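# Swap the pull stud in the tool holder

## Task

Unscrew the old pull stud and remove it from the tool holder. Then thread the new pull stud into the holder until it is fully seated and snug by hand only, without forcing or cross-threading it.

## Robot and tools

Robot: two arms, left_arm and right_arm, each ending in a two-finger gripper. The left gripper has rigid fingers. The right gripper's fingers can fold. Only the outer quarter of each right pad, near the fingertip, squeezes like a rigid finger. A part held deeper toward the palm may be pulled in, held loosely or not at all, or squeezed harder than asked. A right fingertip pushed into a surface folds easily unless the fingers are fully closed, so a grip made after that may fail. Calibrated bases in the scene frame: left_arm at (+0.006, +0.389, 0) m, right_arm at (+0.060, -0.391, 0) m, both turned only slightly about z.

Frame: everything uses the scene frame. Its origin is at table-top height, midway between the nominal bases. +z points up, +x points out over the table, and left_arm sits on the +y side. Image left and right do not match these arm names. On each gripper, the fingers point along its own +z and close along its own y. end_effector_position is the point between the pads when they are closed. Fingertips reach about 33 mm past it with a gap of 40 mm or less, and only 9 mm past it when fully open. Printed poses can be off by a few centimetres.

A row is 18 numbers, each in [-1, 1], always covering both arms. The first 9 are for left_arm: dx, dy, dz, rx, ry, rz, then gripper position, force_limit, speed. The next 9 are the same for right_arm. dx, dy, dz, rx, ry, rz are offsets, not poses. They count from that arm's Hand target at the start of the call or action, along the scene axes. 1.0 equals 0.6 m of travel or 180 degrees of turn. rx, ry, rz form one rotation vector, turned about the hand position. Every row counts from that same start, so sending an offset again moves the hand further. All six zeros asks the arm to go back to its Hand target. Gripper numbers are absolute settings. position +1 is fully open (140 mm), the pads meet near -0.8, and -1 closes until blocked. force_limit sets the squeeze after a slow close: about 14 N at -1, 40 N at 0, 58 N at +1. speed sets the closing rate: about 30 mm/s at -1, 140 at 0, 250 at +1. A fast close grips much harder, up to about 116 N. To leave a gripper alone, send its last three numbers again. A 0 counts as a command.

Tools:
- execute_actions(actions, cameras): actions is a list of actions. Each action is up to 15 rows, one per 1/30 s step, and a short action repeats its last row. An empty list returns state and all images.
- move(target, speed, blend, stop_force, zero, blocking, cameras): target is one 18-number row or a list of up to 15 rows. Every row is an offset from the same starting Hand targets. speed is in m/s (0.002 to 3.6, default 0.25), and turning runs at up to twice that in rad/s. blend is in metres and rounds corners in a list. stop_force (3 to 120 N) ends an arm's path when the wrist feels that much push. zero (default true) re-zeroes the sensor first. blocking=false returns early and cannot be used with stop_force. A move is capped at 10 s. Do not rely on stop_force while the gripper turns. Leave it out when backing off a contact.
- wait(seconds 0 to 10), stop(), zero_wrist_force(arm).
- zoom_image(camera, region [x0, y0, x1, y1] in pixels, at most 504 wide and high). It works on the newest image of cam_high, cam_low, cam_left_wrist or cam_right_wrist, each 672x504.
- finished_scene(scene): ends the current scene for good.

Results: object_status 0 means moving, 1 means blocked while opening, and 2 means blocked while closing, which is a grip. 3 means the set position was reached or the pads met, so check it. After any close, confirm that it reads 2. To grip harder, raise force_limit and change position slightly, for example -1 to -0.98. position_measured is in counts: 3 is open, 139 is about 60 mm, 200 is about 20 mm, and 230 is closed. Hand target is the last commanded pose after clipping. The hand may rest short of it, and the next command asks for it again. The move: line reports how it ended (done, off_target, held, fault, ...), and limits= shows clipping or held steps. Wrist force and torque are given in the gripper's own axes. A push on a surface shows as force from the surface into the arm. Wrist depth is a 7x7 grid of distances per wrist camera, rows split by " / ". A MOTOR HOT line appears at 70 °C, and the brakes lock at 85 °C.

Limits and cautions: each step clips orientation to within 32 degrees of the current one. The arm is stiff, so a target even slightly beyond firm contact can trip a fault. A fault comes at a contact torque of 133 N m on the big joints or 24.9 N m on the wrists, or about 150 N of outside force. It stops the arm for 10 s. A wrist can only turn against roughly 13.2 N m. So turn the stud gently, in small steps, regrasping as needed. Stop as soon as turning resistance rises sharply, which means it is seated. Never force a binding thread. A clearance check keeps the arms apart, but collisions are still possible, and a press or grip between the arms can fail the task. Route paths around an arm's own base. Do not drop parts, release moving parts, slam into the holder or table, or let anything leave the table. Set the removed stud down safely on the table.

Each tool is called after "Call:" as name(argument=value, ...), one argument or row to a line, values as JSON.

## Session

Call:
execute_actions(
  actions=[],
)

Scene clock: 0.00 s.
left_arm: end_effector_position=(+0.9356, +0.3685, +0.2540) position_measured=3 object_status=3 end_effector_quat_wxyz=(+0.027, +0.767, +0.466, +0.439) | right_arm: end_effector_position=(+1.0526, -0.3622, +0.2279) position_measured=3 object_status=3 end_effector_quat_wxyz=(+0.222, +0.797, -0.297, +0.476)
Joint positions: left_arm=[-0.333 -0.908 1.212 -2.577 -0.931 1.92] | right_arm=[0.126 -0.507 0.709 -2.659 -2.353 3.584]
Joint velocities: within noise
Joint torques (N m): no reading
Motor temperatures (°C): left_arm=[29 26 28 35 31 35] | right_arm=[30 33 28 36 42 34]
Wrist force (N): no reading
Wrist torque (N m): no reading
Wrist force, peak (N): no reading
Wrist depth (mm): cam_left_wrist=[415 469 1719 1268 1326 1060 - / 400 425 484 2036 1290 1060 598 / 355 395 442 1786 - 721 693 / - 141 409 458 1095 879 133 / - 331 399 398 988 921 110 / - 323 353 389 - 984 863 / 288 303 336 364 - 955 896] | cam_right_wrist=[669 654 1038 1304 - 993 903 / 530 585 1233 - - 1125 - / 557 677 1452 1821 2164 1240 - / 609 148 940 1725 - 480 132 / - 863 1177 389 381 - - / - 1033 1136 349 384 - - / - 303 312 308 303 318 317]
Hand target: left_arm +0.9356, +0.3685, +0.2540; +0.027, +0.767, +0.466, +0.439 | right_arm +1.0526, -0.3622, +0.2279; +0.222, +0.797, -0.297, +0.476
Tool commands: left_gripper/position=+1.0 left_gripper/force_limit=+1.0 left_gripper/speed=+1.0 right_gripper/position=+1.0 right_gripper/force_limit=+1.0 right_gripper/speed=+1.0

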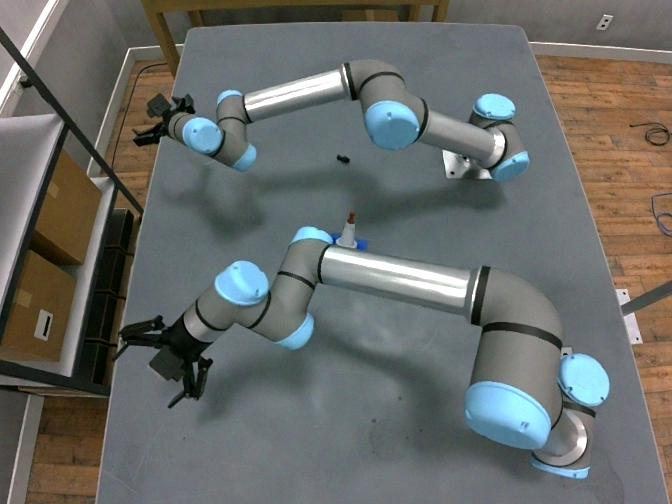

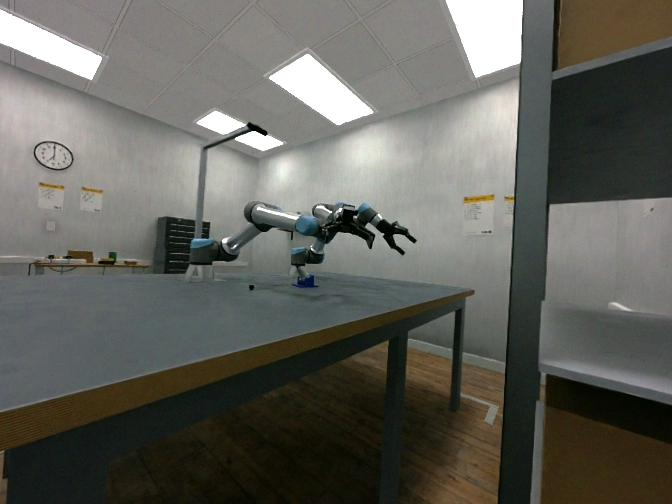

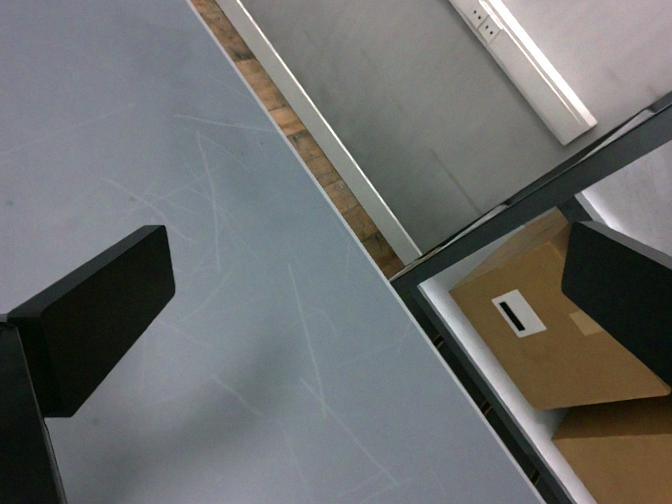

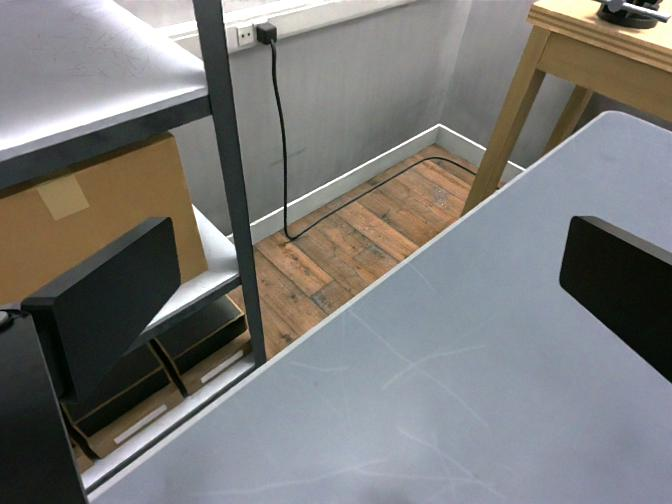

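Call:
zoom_image(
  camera="cam_high",
  region=[300, 190, 400, 265],
)

Call:
zoom_image(
  camera="cam_high",
  region=[310, 135, 380, 185],
)

Call:
zoom_image(
  camera="cam_low",
  region=[230, 200, 430, 310],
)

Scaled by 5.040 from the camera's 672x504 image, which has a finer 960x720 frame.

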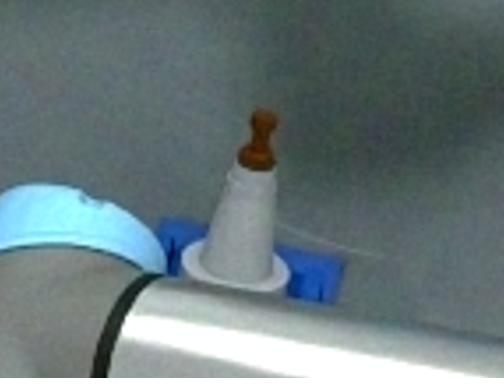

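Scaled by 7.200 from the camera's 672x504 image, which has a finer 960x720 frame.

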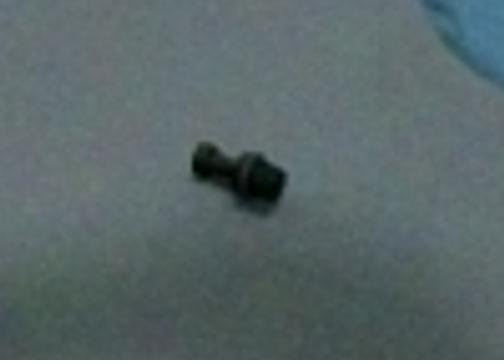

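Scaled by 2.520 from the camera's 672x504 image, which has a finer 960x720 frame.

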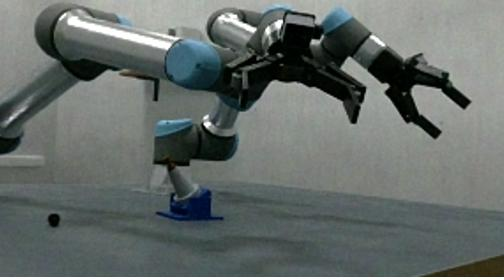

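Call:
move(
  target=[0,0,0,0,0,0,1,1,1,-0.888,0.237,0.320,0.251,0.247,0,1,1,1],
  cameras=["cam_right_wrist","cam_high"],
)

Scene clock: 66.77 s.
left_arm: end_effector_position=(+0.9356, +0.3685, +0.2540) position_measured=3 object_status=3 end_effector_quat_wxyz=(+0.027, +0.767, +0.466, +0.439) | right_arm: end_effector_position=(+0.5199, -0.2201, +0.4199) position_measured=3 object_status=3 end_effector_quat_wxyz=(+0.000, +0.937, -0.349, +0.000) end_effector_velocity=(-0.001, +0.000, -0.002) end_effector_angular_velocity=(+0.000, +0.007, -0.001)
Joint positions: left_arm=[-0.333 -0.908 1.212 -2.577 -0.931 1.92] | right_arm=[0.09 -1.552 1.177 -1.195 -1.57 3.935]
Joint velocities: left_arm=[within noise] | right_arm=[0 0.001 0.001 0.005 0 0.001]
Joint torques (N m): left_arm=[1.55 -51.91 -23.1 -3.24 1.18 0.04] | right_arm=[6.13 -27.23 -14.61 -1.2 0.36 2.34]
Wrist force (N): left_arm=[0.1 0.3 -0.2] | right_arm=[-0.4 -0.4 -0.1]
Wrist torque (N m): left_arm=[0.06 -0.01 0.01] | right_arm=[-0.20 0.17 0.26]
Wrist force, peak (N): left_arm=[0.0 0.3 0.7] | right_arm=[-0.9 -1.5 2.9]
Wrist depth (mm): cam_left_wrist=[407 483 1772 1451 1390 1065 - / 376 417 1537 1694 - 1060 595 / 380 396 431 1658 1424 776 706 / - 152 407 459 1398 883 133 / - 331 379 409 1001 921 120 / - 324 333 389 - 971 866 / 289 304 338 366 404 940 889] | cam_right_wrist=[- 501 - - - - - / - - - - - - - / - - 566 - - - - / - 138 554 - - - 132 / - 650 - - 648 641 - / - 673 - - - 689 480 / - - - - 799 740 430]
Hand target: left_arm +0.9356, +0.3685, +0.2540; +0.027, +0.767, +0.466, +0.439 | right_arm +0.5198, -0.2200, +0.4199; +0.000, +0.937, -0.349, +0.000
Off the commanded pose: left_arm 0.000 m, 0 deg | right_arm 0.000 m, 0 deg.
move: done
Images, in order (width x height): cam_high 672x504, cam_right_wrist 672x504.

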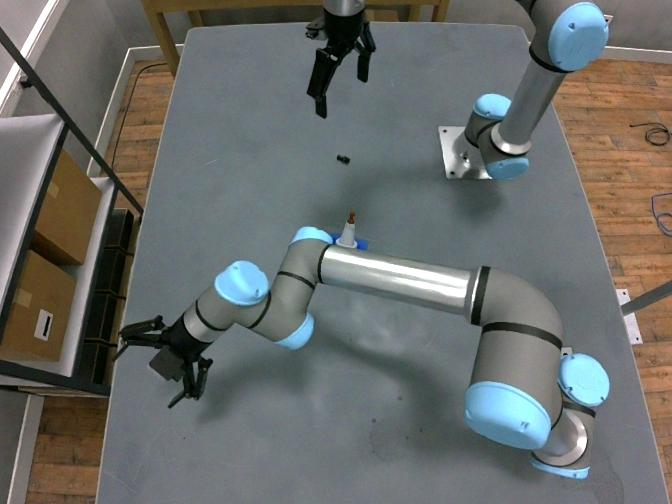

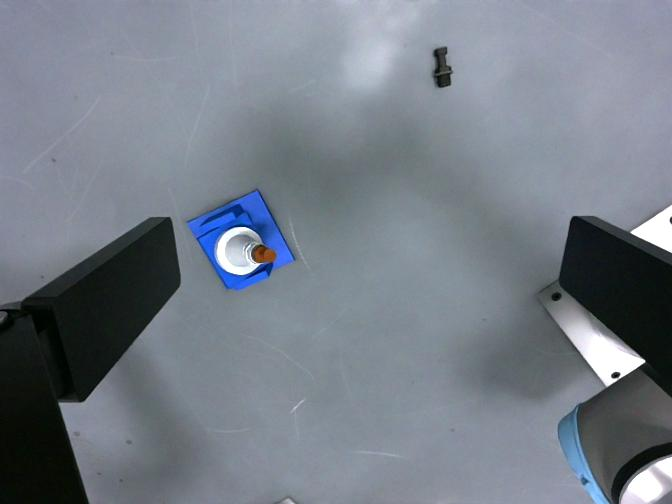

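Call:
move(
  target=[-0.559,0.136,0.277,-0.1354,0.257,0,1,1,1,0.1333,0.16667,0,0,0,0,1,1,1],
  cameras=["cam_right_wrist","cam_high","cam_left_wrist"],
)

Scene clock: 104.40 s.
left_arm: end_effector_position=(+0.6003, +0.4502, +0.4201) position_measured=3 object_status=3 end_effector_quat_wxyz=(+0.001, +0.855, +0.519, +0.000) | right_arm: end_effector_position=(+0.5997, -0.1200, +0.4199) position_measured=3 object_status=3 end_effector_quat_wxyz=(+0.000, +0.937, -0.349, -0.001)
Joint positions: left_arm=[-0.083 -1.27 0.842 -1.143 -1.572 1.928] | right_arm=[0.252 -1.25 0.815 -1.135 -1.57 4.097]
Joint torques (N m): left_arm=[-7.49 -49.45 -24.67 -0.52 -0.25 -0.46] | right_arm=[-5.95 -37.97 -19.21 -4.53 -1.81 -2.86]
Wrist force (N): left_arm=[-2.4 -1.7 0.1] | right_arm=[-0.3 -0.4 0.1]
Wrist torque (N m): left_arm=[-0.49 0.52 0.19] | right_arm=[-0.21 0.12 0.17]
Wrist force, peak (N): left_arm=[-2.4 -3.5 -1.5] | right_arm=[-0.6 -1.3 0.0]
Wrist depth (mm): cam_left_wrist=[- 498 498 509 461 - - / - - 532 525 536 - - / - 572 549 562 554 583 549 / - 131 - 601 559 - 132 / - 123 659 - 645 - 120 / - - - - 652 - - / - 663 725 723 652 - -] | cam_right_wrist=[532 502 - - - - 478 / - 527 - - 556 - - / 576 - - - - 575 566 / - 138 - 534 - 581 132 / - 650 - - 639 - - / - - - - - 659 - / - - - - - 738 -]
Hand target: left_arm +0.6002, +0.4501, +0.4202; +0.001, +0.855, +0.519, +0.000 | right_arm +0.5997, -0.1200, +0.4199; +0.000, +0.937, -0.349, +0.000
Off the commanded pose: left_arm 0.000 m, 0 deg | right_arm 0.000 m, 0 deg.
move: done
Images, in order (width x height): cam_high 672x504, cam_left_wrist 672x504, cam_right_wrist 672x504.

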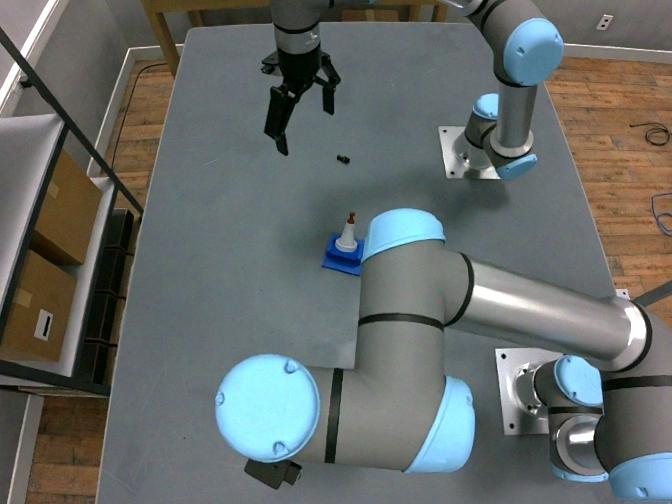

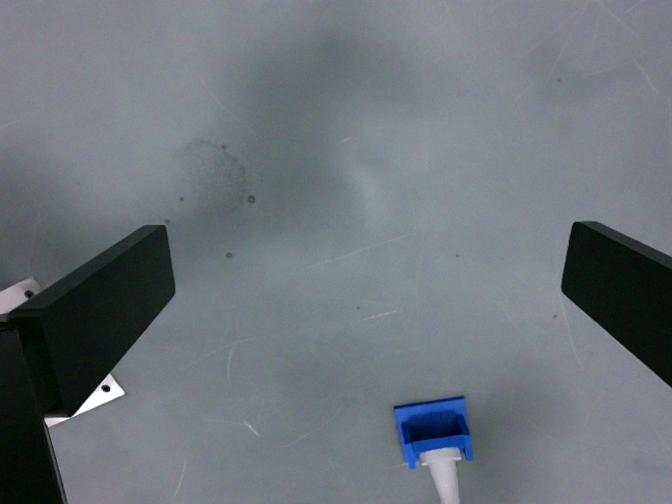

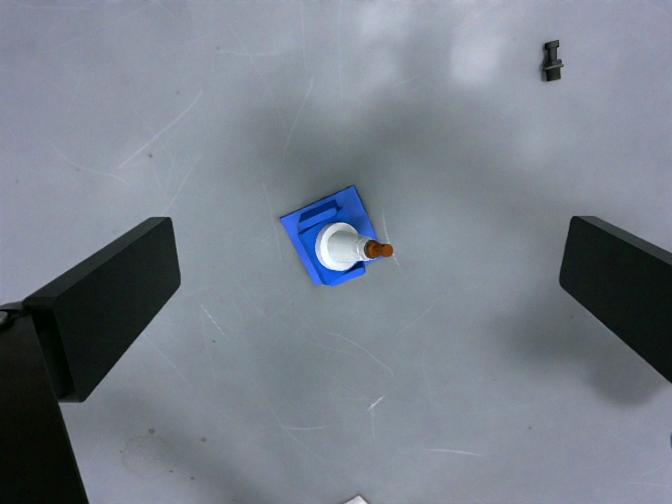

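Call:
zoom_image(
  camera="cam_right_wrist",
  region=[250, 160, 430, 310],
)

Call:
zoom_image(
  camera="cam_right_wrist",
  region=[510, 20, 600, 100],
)

Call:
zoom_image(
  camera="cam_left_wrist",
  region=[360, 370, 520, 504],
)

Scaled by 2.800 from the camera's 672x504 image, which has a finer 960x720 frame.

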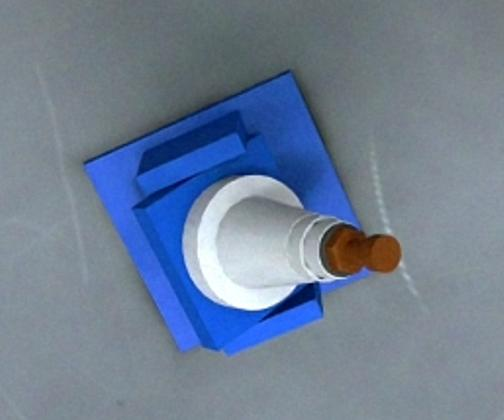

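Scaled by 5.600 from the camera's 672x504 image, which has a finer 960x720 frame.

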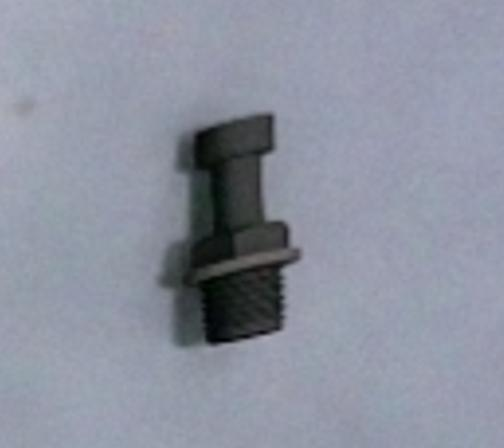

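Scaled by 3.150 from the camera's 672x504 image, which has a finer 960x720 frame.

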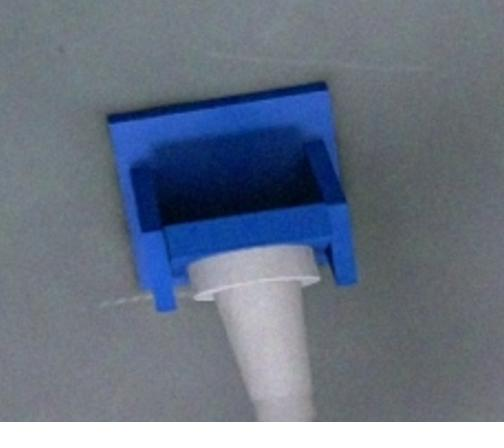

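Call:
move(
  target=[0,0,0,0,0,0,1,1,1,-0.151,-0.433,0,0,0,0,1,1,1],
  cameras=["cam_right_wrist"],
)

Call:
zoom_image(
  camera="cam_right_wrist",
  region=[284, 80, 404, 200],
)

Call:
move(
  target=[
    [0,0,0,0,0,0,1,1,1,0,0,0,0,0,0.5,1,1,1],
    [0,0,0,0,0,0,1,1,1,0,0,0,0,0,1.0,1,1,1],
  ],
  cameras=["cam_right_wrist"],
  speed=0.5,
  blend=0.02,
)

Call:
zoom_image(
  camera="cam_right_wrist",
  region=[284, 80, 404, 200],
)

Scene clock: 239.90 s.
left_arm: end_effector_position=(+0.6002, +0.4501, +0.4202) position_measured=3 object_status=3 end_effector_quat_wxyz=(+0.001, +0.855, +0.519, +0.000) | right_arm: end_effector_position=(+0.5092, -0.3798, +0.4199) position_measured=3 object_status=3 end_effector_quat_wxyz=(+0.000, +0.937, -0.350, +0.000)
Joint positions: left_arm=[-0.083 -1.27 0.842 -1.143 -1.572 1.928] | right_arm=[-0.267 -1.652 1.273 -1.191 -1.57 3.578]
Joint torques (N m): left_arm=[-9.67 -46.79 -28.85 -0.53 -1.73 0.79] | right_arm=[-6.34 -20.05 -26.44 -4.59 0.23 -2]
Wrist force (N): left_arm=[-2.7 -1.4 0.0] | right_arm=[-0.6 -0.6 -0.3]
Wrist torque (N m): left_arm=[-0.44 0.58 0.20] | right_arm=[-0.26 0.18 0.17]
Wrist force, peak (N): left_arm=[-3.0 -2.0 -0.3] | right_arm=[-1.5 -3.2 0.0]
Wrist depth (mm): cam_left_wrist=[500 - 509 499 - 498 499 / - 528 528 525 526 525 563 / 566 563 558 586 - - - / - 141 586 592 586 609 133 / - 122 - - - - 120 / - - - - 673 - - / - - - - 652 - -] | cam_right_wrist=[- - 489 506 - 496 - / - - - - - 513 - / - - - 578 556 - - / - 138 605 565 - - 132 / - 578 620 641 - 615 - / - - - - 685 562 468 / - 717 - - 490 467 438]
Hand target: left_arm +0.6002, +0.4501, +0.4202; +0.001, +0.855, +0.519, +0.000 | right_arm +0.5091, -0.3798, +0.4199; +0.000, +0.937, -0.349, +0.000
Off the commanded pose: left_arm 0.000 m, 0 deg | right_arm 0.000 m, 0 deg.
move: done
Images, in order (width x height): cam_right_wrist 672x504.

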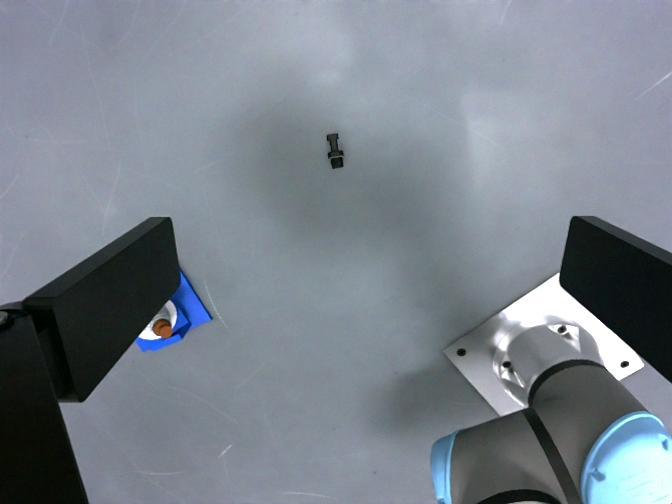

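Scaled by 4.200 from the camera's 672x504 image, which has a finer 960x720 frame.

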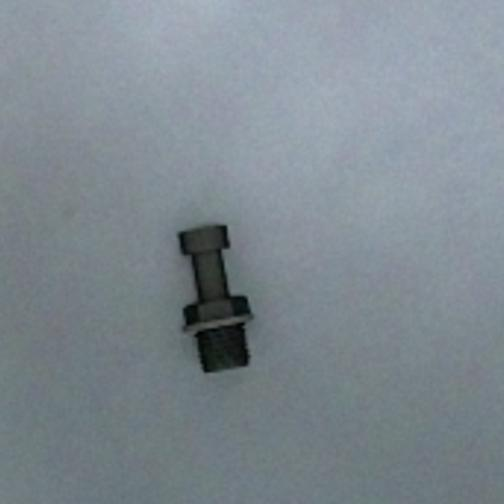

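Scene clock: 243.63 s.
left_arm: end_effector_position=(+0.6002, +0.4501, +0.4202) position_measured=3 object_status=3 end_effector_quat_wxyz=(+0.001, +0.855, +0.519, +0.000) | right_arm: end_effector_position=(+0.5092, -0.3799, +0.4199) position_measured=3 object_status=3 end_effector_quat_wxyz=(+0.000, +0.350, +0.937, +0.000)
Joint positions: left_arm=[-0.083 -1.27 0.842 -1.143 -1.572 1.928] | right_arm=[-0.266 -1.653 1.275 -1.193 -1.571 0.438]
Joint torques (N m): left_arm=[-9.3 -44.92 -28.52 -0.62 -1.77 0.9] | right_arm=[2.22 -23.91 -16.33 -1.69 -0.48 -2.61]
Wrist force (N): left_arm=[-2.6 -1.9 -0.2] | right_arm=[0.0 -0.5 -0.3]
Wrist torque (N m): left_arm=[-0.54 0.55 0.19] | right_arm=[-0.26 0.06 0.17]
Wrist force, peak (N): left_arm=[-2.9 -1.8 -0.1] | right_arm=[-0.5 -1.0 0.1]
Wrist depth (mm): cam_left_wrist=[501 499 506 518 508 496 484 / 531 530 541 518 514 - 519 / - 568 579 557 575 - 559 / - 132 586 - - 585 127 / - 141 645 627 - 621 120 / - - - 716 673 - - / - - - 739 626 - -] | cam_right_wrist=[- 508 - - 493 - - / - - - - - 519 525 / - 597 - - 576 550 540 / - 138 - - - - 132 / - - - - - - - / - - - - 665 - - / - - 713 825 755 1077 1098]
Hand target: left_arm +0.6002, +0.4501, +0.4202; +0.001, +0.855, +0.519, +0.000 | right_arm +0.5091, -0.3798, +0.4199; +0.000, +0.349, +0.937, +0.000
Off the commanded pose: left_arm 0.000 m, 0 deg | right_arm 0.000 m, 0 deg.
move: done
Images, in order (width x height): cam_right_wrist 672x504.

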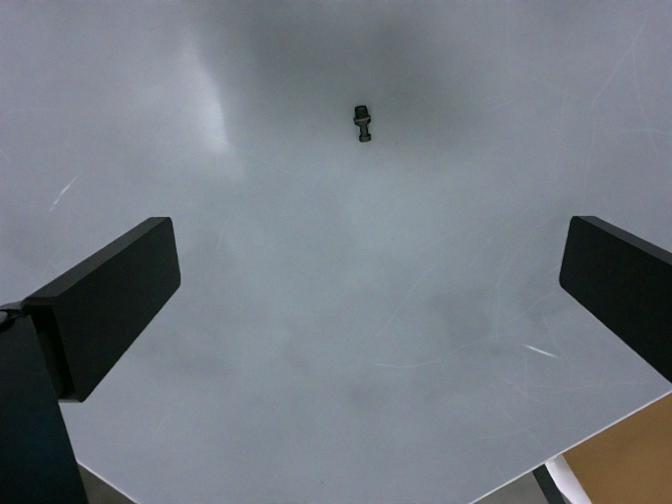

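Scaled by 4.200 from the camera's 672x504 image, which has a finer 960x720 frame.

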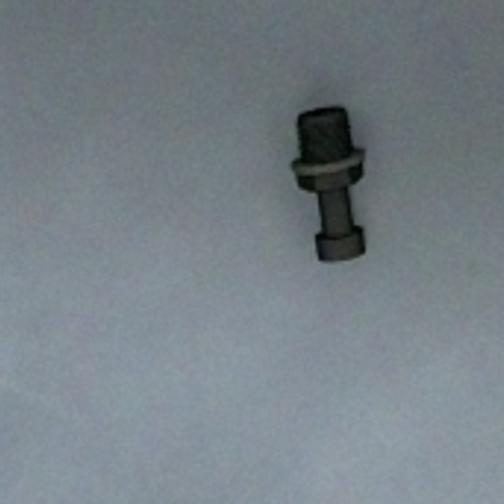

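Call:
move(
  target=[0,0,0,0,0,0,1,1,1,-0.0648,0.3648,-0.2627,0.1703,-0.0510,0,1,1,1],
  cameras=["cam_right_wrist"],
)

Call:
zoom_image(
  camera="cam_right_wrist",
  region=[230, 30, 470, 210],
)

Call:
move(
  target=[
    [0,0,0,0,0,0,1,1,1,0,0,0,0.076,0.254,-0.424,1,1,1],
    [0,0,0,0,0,0,1,1,1,0,0,0,0.152,0.508,-0.848,1,1,1],
  ],
  cameras=["cam_right_wrist","cam_high"],
  speed=0.5,
  blend=0.02,
)

Call:
zoom_image(
  camera="cam_right_wrist",
  region=[230, 30, 470, 210],
)

Scene clock: 282.87 s.
left_arm: end_effector_position=(+0.6002, +0.4501, +0.4202) position_measured=3 object_status=3 end_effector_quat_wxyz=(+0.001, +0.855, +0.519, +0.000) | right_arm: end_effector_position=(+0.4702, -0.1610, +0.2623) position_measured=3 object_status=3 end_effector_quat_wxyz=(-0.018, +0.336, +0.901, +0.275)
Joint positions: left_arm=[-0.083 -1.27 0.842 -1.143 -1.572 1.928] | right_arm=[-0.162 -1.916 2.027 -1.756 -1.018 0.562]
Joint torques (N m): left_arm=[-9.17 -41.75 -28.25 -0.54 -1.68 0.76] | right_arm=[-4.31 -4.12 -17.21 -4.43 3.33 -2.7]
Wrist force (N): left_arm=[-2.5 -1.5 -0.2] | right_arm=[0.2 -0.8 -0.4]
Wrist torque (N m): left_arm=[-0.46 0.54 0.19] | right_arm=[-0.24 0.04 0.26]
Wrist force, peak (N): left_arm=[-3.0 -1.9 -0.2] | right_arm=[-2.0 -1.3 -1.9]
Wrist depth (mm): cam_left_wrist=[- 500 502 491 - 502 498 / 540 534 531 532 531 532 - / 559 558 557 572 - - 561 / 589 141 - 585 605 - 127 / - 123 580 - - - 120 / - 725 675 - 658 - 667 / 739 - 695 - 645 - 701] | cam_right_wrist=[308 - - - 472 - 636 / 315 - 377 377 487 - 656 / 317 334 - 403 482 - - / - 138 - 449 500 - 132 / - - - 442 568 578 - / - 354 - 483 - - - / - 358 - - - - 1020]
Hand target: left_arm +0.6002, +0.4501, +0.4202; +0.001, +0.855, +0.519, +0.000 | right_arm +0.4703, -0.1610, +0.2623; -0.018, +0.336, +0.901, +0.275
Off the commanded pose: left_arm 0.000 m, 0 deg | right_arm 0.000 m, 0 deg.
move: done
Images, in order (width x height): cam_right_wrist 672x504.

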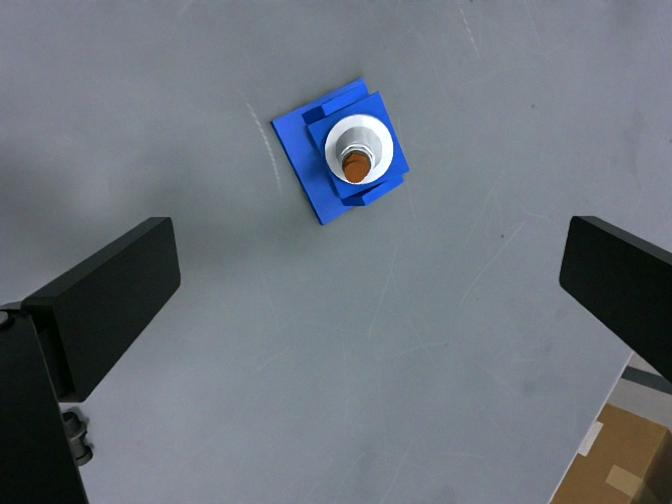

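Scaled by 2.100 from the camera's 672x504 image, which has a finer 960x720 frame.

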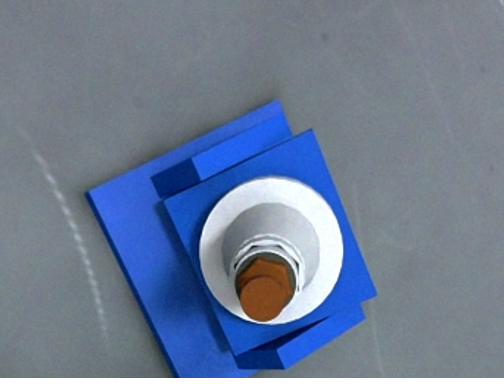

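Scene clock: 286.60 s.
left_arm: end_effector_position=(+0.6002, +0.4501, +0.4202) position_measured=3 object_status=3 end_effector_quat_wxyz=(+0.001, +0.855, +0.519, +0.000) | right_arm: end_effector_position=(+0.4703, -0.1610, +0.2623) position_measured=3 object_status=3 end_effector_quat_wxyz=(-0.276, +0.901, -0.336, -0.019)
Joint positions: left_arm=[-0.083 -1.27 0.842 -1.143 -1.572 1.928] | right_arm=[-0.164 -1.915 2.027 -1.754 -1.015 3.701]
Joint torques (N m): left_arm=[-8.51 -39.31 -27.82 -0.63 -1.54 0.83] | right_arm=[0.6 -12.33 -17.86 -1.89 1.83 1.79]
Wrist force (N): left_arm=[-2.6 -1.6 -0.3] | right_arm=[-0.4 -0.2 -0.2]
Wrist torque (N m): left_arm=[-0.47 0.56 0.19] | right_arm=[-0.18 0.23 0.31]
Wrist force, peak (N): left_arm=[-3.0 -1.8 -0.4] | right_arm=[0.9 -1.1 -0.4]
Wrist depth (mm): cam_left_wrist=[506 510 489 - 484 505 499 / 539 - 534 - - 522 - / 561 561 - 569 - - 562 / - 152 605 - 595 - 133 / - 122 - 622 - - 120 / - 687 667 685 654 - - / - - 728 - 645 - -] | cam_right_wrist=[593 - - - 350 - - / 667 - - 382 374 369 309 / - 677 - 419 404 384 - / - 138 - - 444 413 132 / - - - - 501 444 - / - - - - - 476 - / - - - 689 - - -]
Hand target: left_arm +0.6002, +0.4501, +0.4202; +0.001, +0.855, +0.519, +0.000 | right_arm +0.4703, -0.1610, +0.2623; -0.276, +0.900, -0.336, -0.019
Off the commanded pose: left_arm 0.000 m, 0 deg | right_arm 0.000 m, 0 deg.
move: done
Images, in order (width x height): cam_high 672x504, cam_right_wrist 672x504.

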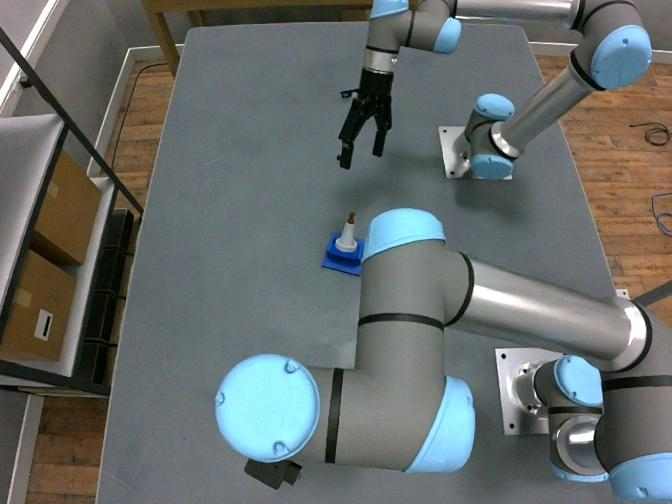

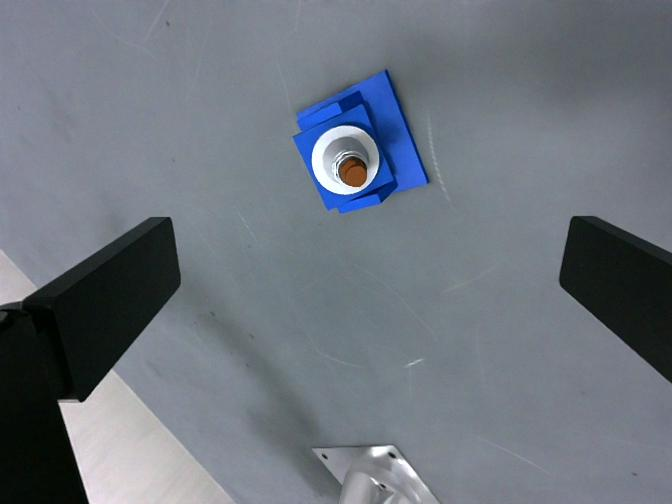

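Scaled by 2.100 from the camera's 672x504 image, which has a finer 960x720 frame.

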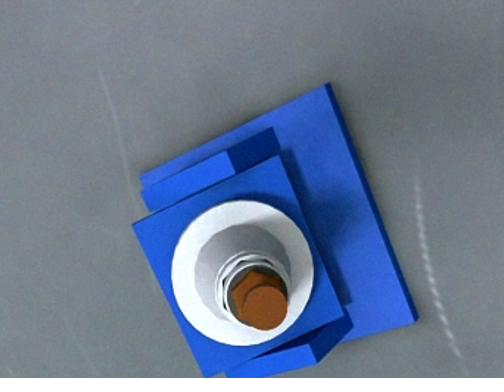

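Call:
move(
  target=[0,0,0,0,0,0,1,1,1,0.0122,0.0425,-0.09,0.0209,-0.0039,0.0014,1,1,1],
  cameras=["cam_right_wrist"],
)

Call:
zoom_image(
  camera="cam_right_wrist",
  region=[270, 110, 430, 230],
)

Call:
move(
  target=[
    [0,0,0,0,0,0,1,1,1,0,0,0,-0.08,-0.2815,0.4055,1,1,1],
    [0,0,0,0,0,0,1,1,1,0,0,0,-0.160,-0.563,0.811,1,1,1],
  ],
  cameras=["cam_right_wrist"],
  speed=0.5,
  blend=0.02,
)

Call:
zoom_image(
  camera="cam_right_wrist",
  region=[270, 110, 430, 230],
)

Scene clock: 329.73 s.
left_arm: end_effector_position=(+0.6002, +0.4501, +0.4202) position_measured=3 object_status=3 end_effector_quat_wxyz=(+0.001, +0.855, +0.519, +0.000) | right_arm: end_effector_position=(+0.4775, -0.1354, +0.2083) position_measured=3 object_status=3 end_effector_quat_wxyz=(-0.307, +0.892, -0.331, -0.025)
Joint positions: left_arm=[-0.083 -1.27 0.842 -1.143 -1.572 1.928] | right_arm=[-0.138 -1.858 2.165 -1.969 -0.95 3.734]
Joint torques (N m): left_arm=[-8.82 -36.31 -27.02 -0.68 -1.69 0.83] | right_arm=[-6.22 -12.4 -20.86 -4.68 -0.03 -3]
Wrist force (N): left_arm=[-2.6 -1.6 -0.2] | right_arm=[-0.7 -0.3 -0.3]
Wrist torque (N m): left_arm=[-0.47 0.56 0.19] | right_arm=[-0.17 0.27 0.22]
Wrist force, peak (N): left_arm=[-3.0 -1.6 -0.3] | right_arm=[-0.8 -0.7 -2.1]
Wrist depth (mm): cam_left_wrist=[508 489 506 500 - 496 498 / - 547 514 510 537 505 - / 583 553 554 561 550 - 558 / - 130 - 561 - - 133 / - 621 611 631 - - 120 / - 679 - - 703 - - / - 784 - - 652 728 -] | cam_right_wrist=[593 - - - 293 267 - / - - - 326 328 274 257 / - - 455 325 337 311 265 / - 138 - - - - 131 / - - - - 463 - - / - 1374 1057 - - - - / - 2013 1792 - - - 392]
Hand target: left_arm +0.6002, +0.4501, +0.4202; +0.001, +0.855, +0.519, +0.000 | right_arm +0.4776, -0.1355, +0.2083; -0.307, +0.892, -0.331, -0.025
Off the commanded pose: left_arm 0.000 m, 0 deg | right_arm 0.000 m, 0 deg.
move: done
Images, in order (width x height): cam_right_wrist 672x504.

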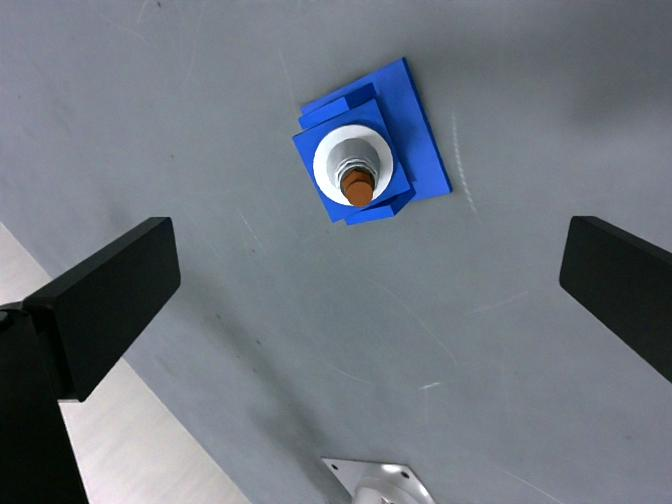

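Scaled by 3.150 from the camera's 672x504 image, which has a finer 960x720 frame.

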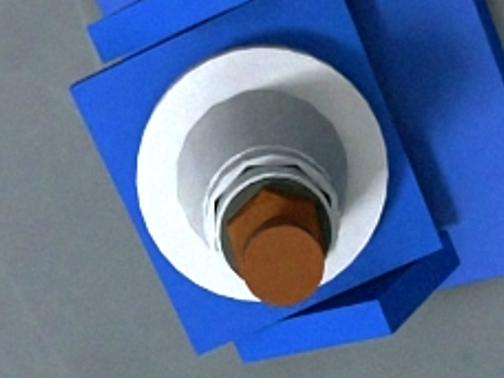

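Scene clock: 333.47 s.
left_arm: end_effector_position=(+0.6002, +0.4501, +0.4202) position_measured=3 object_status=3 end_effector_quat_wxyz=(+0.001, +0.855, +0.519, +0.000) | right_arm: end_effector_position=(+0.4776, -0.1355, +0.2083) position_measured=3 object_status=3 end_effector_quat_wxyz=(-0.024, +0.332, +0.892, +0.306)
Joint positions: left_arm=[-0.083 -1.27 0.842 -1.143 -1.572 1.928] | right_arm=[-0.136 -1.859 2.166 -1.972 -0.953 0.595]
Joint torques (N m): left_arm=[-9.03 -33.48 -26.57 -0.75 -1.52 0.74] | right_arm=[3.23 -3.65 -30.53 -4.54 0.42 -2.33]
Wrist force (N): left_arm=[-2.4 -1.5 -0.4] | right_arm=[0.4 -0.6 -0.8]
Wrist torque (N m): left_arm=[-0.45 0.52 0.20] | right_arm=[-0.18 -0.05 0.15]
Wrist force, peak (N): left_arm=[-3.0 -2.0 0.0] | right_arm=[0.7 -0.9 -1.0]
Wrist depth (mm): cam_left_wrist=[- 498 510 499 484 474 497 / - - - 529 - 536 528 / 558 554 557 575 542 526 562 / 576 141 - 583 572 - 133 / - 122 - 654 643 - 120 / - - - 697 708 - 675 / - - - - 633 - -] | cam_right_wrist=[266 295 - 375 - - - / - 282 - 330 - - - / 271 - 332 346 424 - 657 / - 139 330 380 - - 132 / - - 336 - - - - / - 304 334 - - - - / - 298 346 - - 560 1020]
Hand target: left_arm +0.6002, +0.4501, +0.4202; +0.001, +0.855, +0.519, +0.000 | right_arm +0.4776, -0.1355, +0.2083; -0.024, +0.332, +0.892, +0.306
Off the commanded pose: left_arm 0.000 m, 0 deg | right_arm 0.000 m, 0 deg.
move: done
Images, in order (width x height): cam_right_wrist 672x504.

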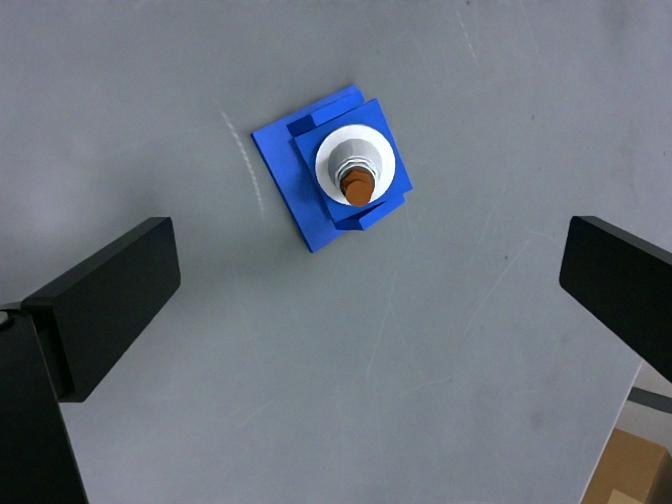

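Scaled by 3.150 from the camera's 672x504 image, which has a finer 960x720 frame.

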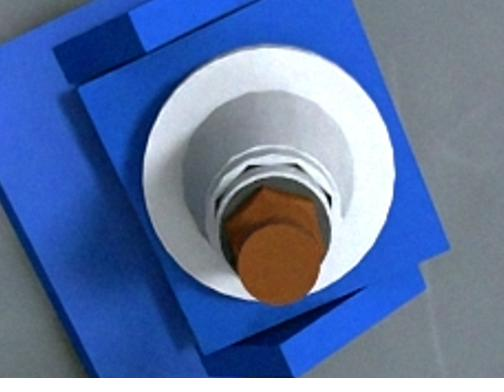

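Call:
zoom_image(
  camera="cam_right_wrist",
  region=[325, 150, 395, 215],
)

Scaled by 7.200 from the camera's 672x504 image, which has a finer 960x720 frame.

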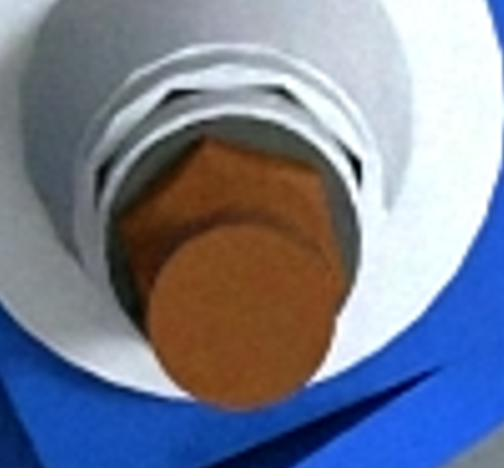

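Call:
move(
  target=[0,0,0,0,0,0,1,1,1,0.0117,0.0457,-0.0688,0.0040,-0.0029,-0.0013,-0.08,0,0],
  cameras=["cam_right_wrist"],
)

Call:
zoom_image(
  camera="cam_right_wrist",
  region=[270, 140, 430, 260],
)

Call:
move(
  target=[
    [0,0,0,0,0,0,1,1,1,0,0,0,0.0845,0.286,-0.4015,-0.08,0,0],
    [0,0,0,0,0,0,1,1,1,0,0,0,0.169,0.572,-0.803,-0.08,0,0],
  ],
  cameras=["cam_right_wrist"],
  speed=0.6,
  blend=0.02,
)

Call:
zoom_image(
  camera="cam_right_wrist",
  region=[270, 140, 430, 260],
)

Scene clock: 383.93 s.
left_arm: end_effector_position=(+0.6002, +0.4501, +0.4202) position_measured=3 object_status=3 end_effector_quat_wxyz=(+0.001, +0.855, +0.519, +0.000) | right_arm: end_effector_position=(+0.4845, -0.1080, +0.1670) position_measured=139 object_status=0 end_effector_quat_wxyz=(-0.021, +0.332, +0.890, +0.313)
Joint positions: left_arm=[-0.083 -1.27 0.842 -1.143 -1.572 1.928] | right_arm=[-0.067 -1.773 2.243 -2.195 -0.949 0.687]
Joint torques (N m): left_arm=[-8.47 -31.11 -26.42 -0.69 -1.46 0.82] | right_arm=[-3.27 -11.62 -27.42 -4.52 -0.5 -2.6]
Wrist force (N): left_arm=[-2.8 -1.9 -0.3] | right_arm=[0.7 -1.1 -0.5]
Wrist torque (N m): left_arm=[-0.53 0.60 0.20] | right_arm=[-0.24 -0.12 0.29]
Wrist force, peak (N): left_arm=[-2.9 -2.0 -0.4] | right_arm=[0.5 -0.8 -2.3]
Wrist depth (mm): cam_left_wrist=[502 504 522 - - 501 - / 534 531 526 509 524 - 528 / - 561 566 - 561 540 - / - 141 575 572 643 - 126 / - 123 636 621 639 622 120 / - 667 - - 714 675 - / - - 782 - 638 687 -] | cam_right_wrist=[231 253 - - - 452 - / 240 256 280 273 404 - - / 233 256 287 277 297 - - / 235 256 137 318 142 123 568 / - 93 - - - - - / - - - - 385 - - / - - - - - - -]
Hand target: left_arm +0.6002, +0.4501, +0.4202; +0.001, +0.855, +0.519, +0.000 | right_arm +0.4846, -0.1080, +0.1670; -0.021, +0.332, +0.890, +0.313
Off the commanded pose: left_arm 0.000 m, 0 deg | right_arm 0.000 m, 0 deg.
move: done
Images, in order (width x height): cam_right_wrist 672x504.

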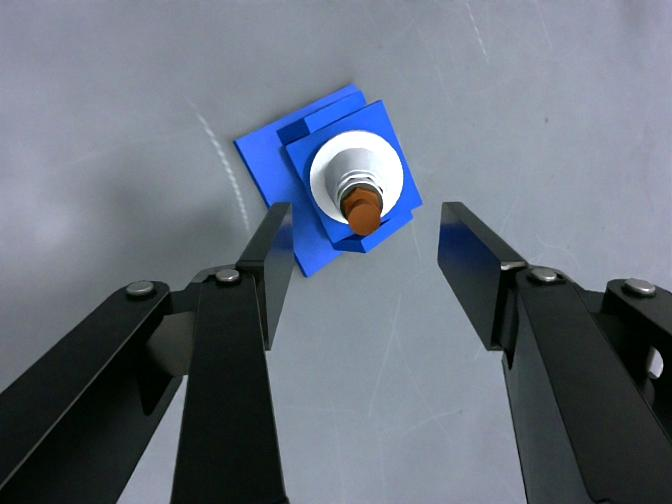

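Scaled by 3.150 from the camera's 672x504 image, which has a finer 960x720 frame.

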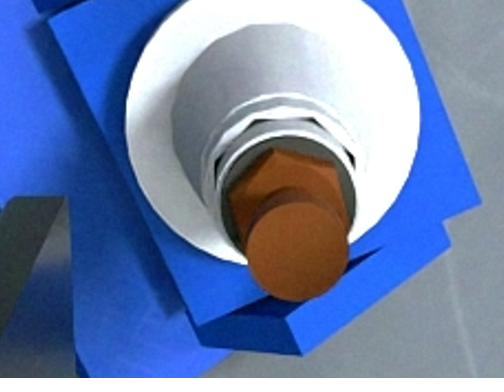

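Scene clock: 387.17 s.
left_arm: end_effector_position=(+0.6002, +0.4501, +0.4202) position_measured=3 object_status=3 end_effector_quat_wxyz=(+0.001, +0.855, +0.519, +0.000) | right_arm: end_effector_position=(+0.4846, -0.1081, +0.1670) position_measured=139 object_status=3 end_effector_quat_wxyz=(-0.313, +0.890, -0.332, -0.023)
Joint positions: left_arm=[-0.083 -1.27 0.842 -1.143 -1.572 1.928] | right_arm=[-0.068 -1.772 2.24 -2.19 -0.948 3.825]
Joint torques (N m): left_arm=[-8.6 -30.03 -26.31 -0.74 -1.41 0.79] | right_arm=[0.54 -19.53 -17.75 -1.67 2.49 1.8]
Wrist force (N): left_arm=[-2.7 -1.7 0.1] | right_arm=[-0.7 -0.3 -0.3]
Wrist torque (N m): left_arm=[-0.49 0.58 0.19] | right_arm=[-0.20 0.27 0.33]
Wrist force, peak (N): left_arm=[-3.0 -1.7 -0.1] | right_arm=[0.6 -1.0 -0.7]
Wrist depth (mm): cam_left_wrist=[506 501 487 510 500 499 505 / 529 534 - 542 523 529 523 / 536 559 - 544 551 555 570 / - 141 - 591 565 583 - / - 123 - - - - 115 / - 699 - - 665 - - / - - - - 629 723 728] | cam_right_wrist=[- 388 342 277 254 228 206 / - - - 277 278 246 216 / - 565 460 260 293 270 238 / - - 124 433 288 279 261 / - 93 113 513 398 - 85 / - - - 604 - - - / - - - 669 545 - -]
Hand target: left_arm +0.6002, +0.4501, +0.4202; +0.001, +0.855, +0.519, +0.000 | right_arm +0.4846, -0.1080, +0.1670; -0.313, +0.890, -0.332, -0.023
Off the commanded pose: left_arm 0.000 m, 0 deg | right_arm 0.000 m, 0 deg.
move: done
Images, in order (width x height): cam_right_wrist 672x504.

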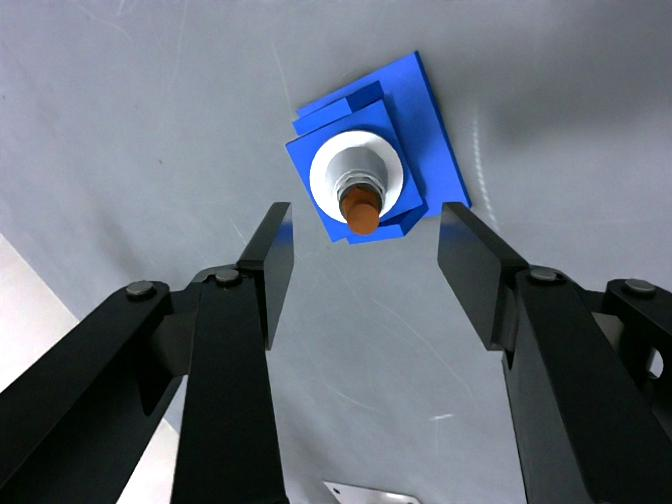

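Scaled by 3.150 from the camera's 672x504 image, which has a finer 960x720 frame.

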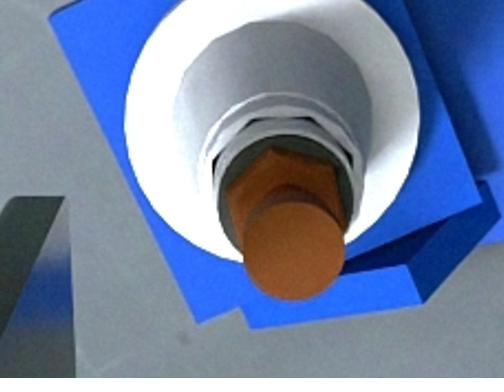

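Call:
zoom_image(
  camera="cam_right_wrist",
  region=[330, 170, 395, 240],
)

Scaled by 7.200 from the camera's 672x504 image, which has a finer 960x720 frame.

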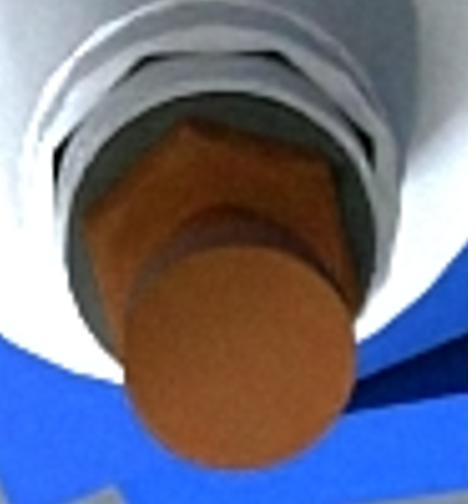

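Call:
move(
  target=[0,0,0,0,0,0,1,1,1,0,0,0,0.1019,0.3448,-0.484,-0.9,-0.5,0],
  cameras=["cam_right_wrist"],
  speed=0.6,
)

Call:
zoom_image(
  camera="cam_right_wrist",
  region=[290, 150, 430, 260],
)

Scene clock: 427.63 s.
left_arm: end_effector_position=(+0.6002, +0.4501, +0.4202) position_measured=3 object_status=3 end_effector_quat_wxyz=(+0.001, +0.855, +0.519, +0.000) | right_arm: end_effector_position=(+0.4846, -0.1080, +0.1670) position_measured=233 object_status=3 end_effector_quat_wxyz=(+0.166, -0.250, +0.916, +0.268)
Joint positions: left_arm=[-0.083 -1.27 0.842 -1.143 -1.572 1.928] | right_arm=[-0.068 -1.773 2.243 -2.195 -0.947 5.721]
Joint torques (N m): left_arm=[-7.62 -29.35 -25.5 -0.78 -1.29 0.8] | right_arm=[-3.03 -13.79 -18.14 -1.69 3.02 1.8]
Wrist force (N): left_arm=[-2.7 -2.0 0.0] | right_arm=[0.5 -1.0 -1.3]
Wrist torque (N m): left_arm=[-0.56 0.58 0.19] | right_arm=[-0.25 -0.01 0.43]
Wrist force, peak (N): left_arm=[-3.1 -1.9 -0.6] | right_arm=[0.0 -0.7 -1.6]
Wrist depth (mm): cam_left_wrist=[508 510 508 499 494 - - / 534 566 523 528 532 537 529 / 563 563 546 - - - - / - 141 - 600 - - 133 / - 141 614 - - - 120 / - 691 - - 719 671 - / - - 782 - 648 782 -] | cam_right_wrist=[206 208 242 258 284 - - / - 250 264 279 - 374 430 / 246 265 304 269 292 - - / - 317 347 140 - - - / 351 - - - - - - / - - - - - - - / - - - - - - -]
Hand target: left_arm +0.6002, +0.4501, +0.4202; +0.001, +0.855, +0.519, +0.000 | right_arm +0.4846, -0.1080, +0.1670; +0.166, -0.250, +0.916, +0.268
Off the commanded pose: left_arm 0.000 m, 0 deg | right_arm 0.000 m, 0 deg.
move: done
Images, in order (width x height): cam_right_wrist 672x504.

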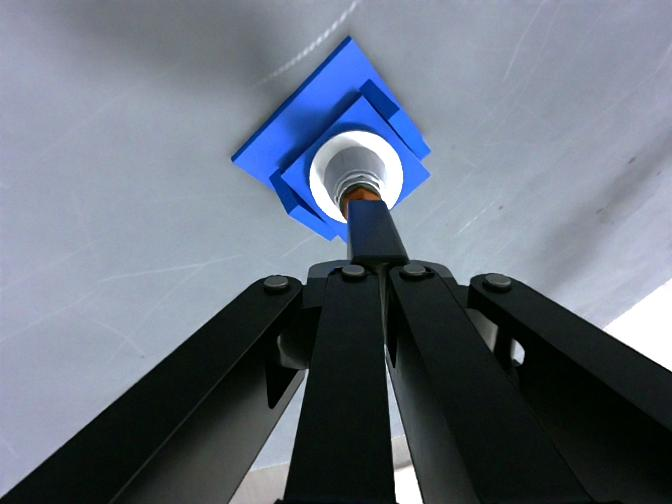

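Scaled by 3.600 from the camera's 672x504 image, which has a finer 960x720 frame.

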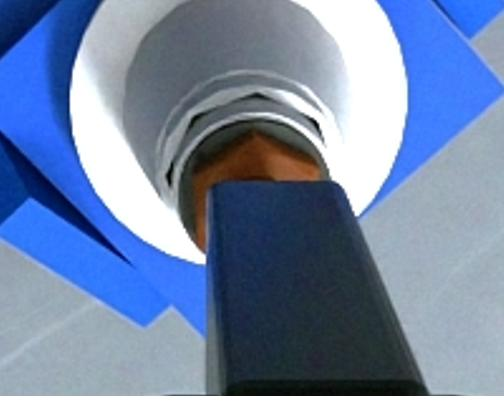

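Call:
move(
  target=[0,0,0,0,0,0,1,1,1,0.0127,0.0429,-0.0602,0,0,0,-0.9,-0.5,0],
  cameras=["cam_right_wrist"],
  speed=0.012,
  stop_force=5,
)

Scene clock: 436.33 s.
left_arm: end_effector_position=(+0.6002, +0.4501, +0.4202) position_measured=3 object_status=3 end_effector_quat_wxyz=(+0.001, +0.855, +0.519, +0.000) | right_arm: end_effector_position=(+0.4871, -0.0996, +0.1552) position_measured=233 object_status=3 end_effector_quat_wxyz=(+0.166, -0.250, +0.916, +0.268)
Joint positions: left_arm=[-0.083 -1.27 0.842 -1.143 -1.572 1.928] | right_arm=[-0.045 -1.74 2.256 -2.258 -0.95 5.75]
Joint torques (N m): left_arm=[-7.24 -29.24 -25.42 -0.89 -1.3 0.91] | right_arm=[-5.69 -19.98 -26.72 -1.28 2.98 -2.88]
Wrist force (N): left_arm=[-2.7 -1.6 -0.3] | right_arm=[-0.8 0.5 -4.7]
Wrist torque (N m): left_arm=[-0.49 0.58 0.19] | right_arm=[0.00 -0.07 0.36]
Wrist force, peak (N): left_arm=[-3.0 -1.8 -0.4] | right_arm=[23.3 9.4 -77.0]
Wrist depth (mm): cam_left_wrist=[510 - 500 491 499 504 498 / 518 - 540 - - - 515 / 573 - - 576 - - - / - 141 - - - - 133 / - 122 - - - 643 120 / - 665 683 - 665 - 627 / 723 - - - 633 - -] | cam_right_wrist=[195 207 226 251 262 309 346 / 216 - 252 262 315 - - / 242 259 278 253 268 426 - / 275 311 - - 137 532 - / 320 337 - - - - - / - - - - - - - / - - - - - - -]
Hand target: left_arm +0.6002, +0.4501, +0.4202; +0.001, +0.855, +0.519, +0.000 | right_arm +0.4871, -0.0996, +0.1552; +0.166, -0.250, +0.916, +0.268 (not the last commanded pose)
Off the commanded pose: left_arm 0.000 m, 0 deg | right_arm 0.030 m, 0 deg.
move: contact (right_arm)
Images, in order (width x height): cam_right_wrist 672x504.

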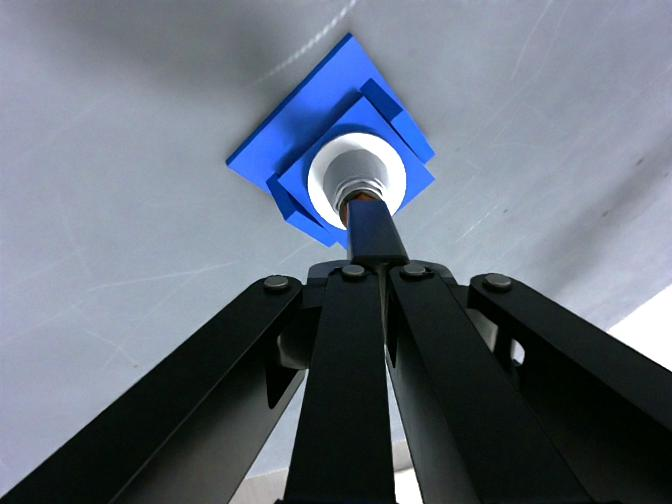

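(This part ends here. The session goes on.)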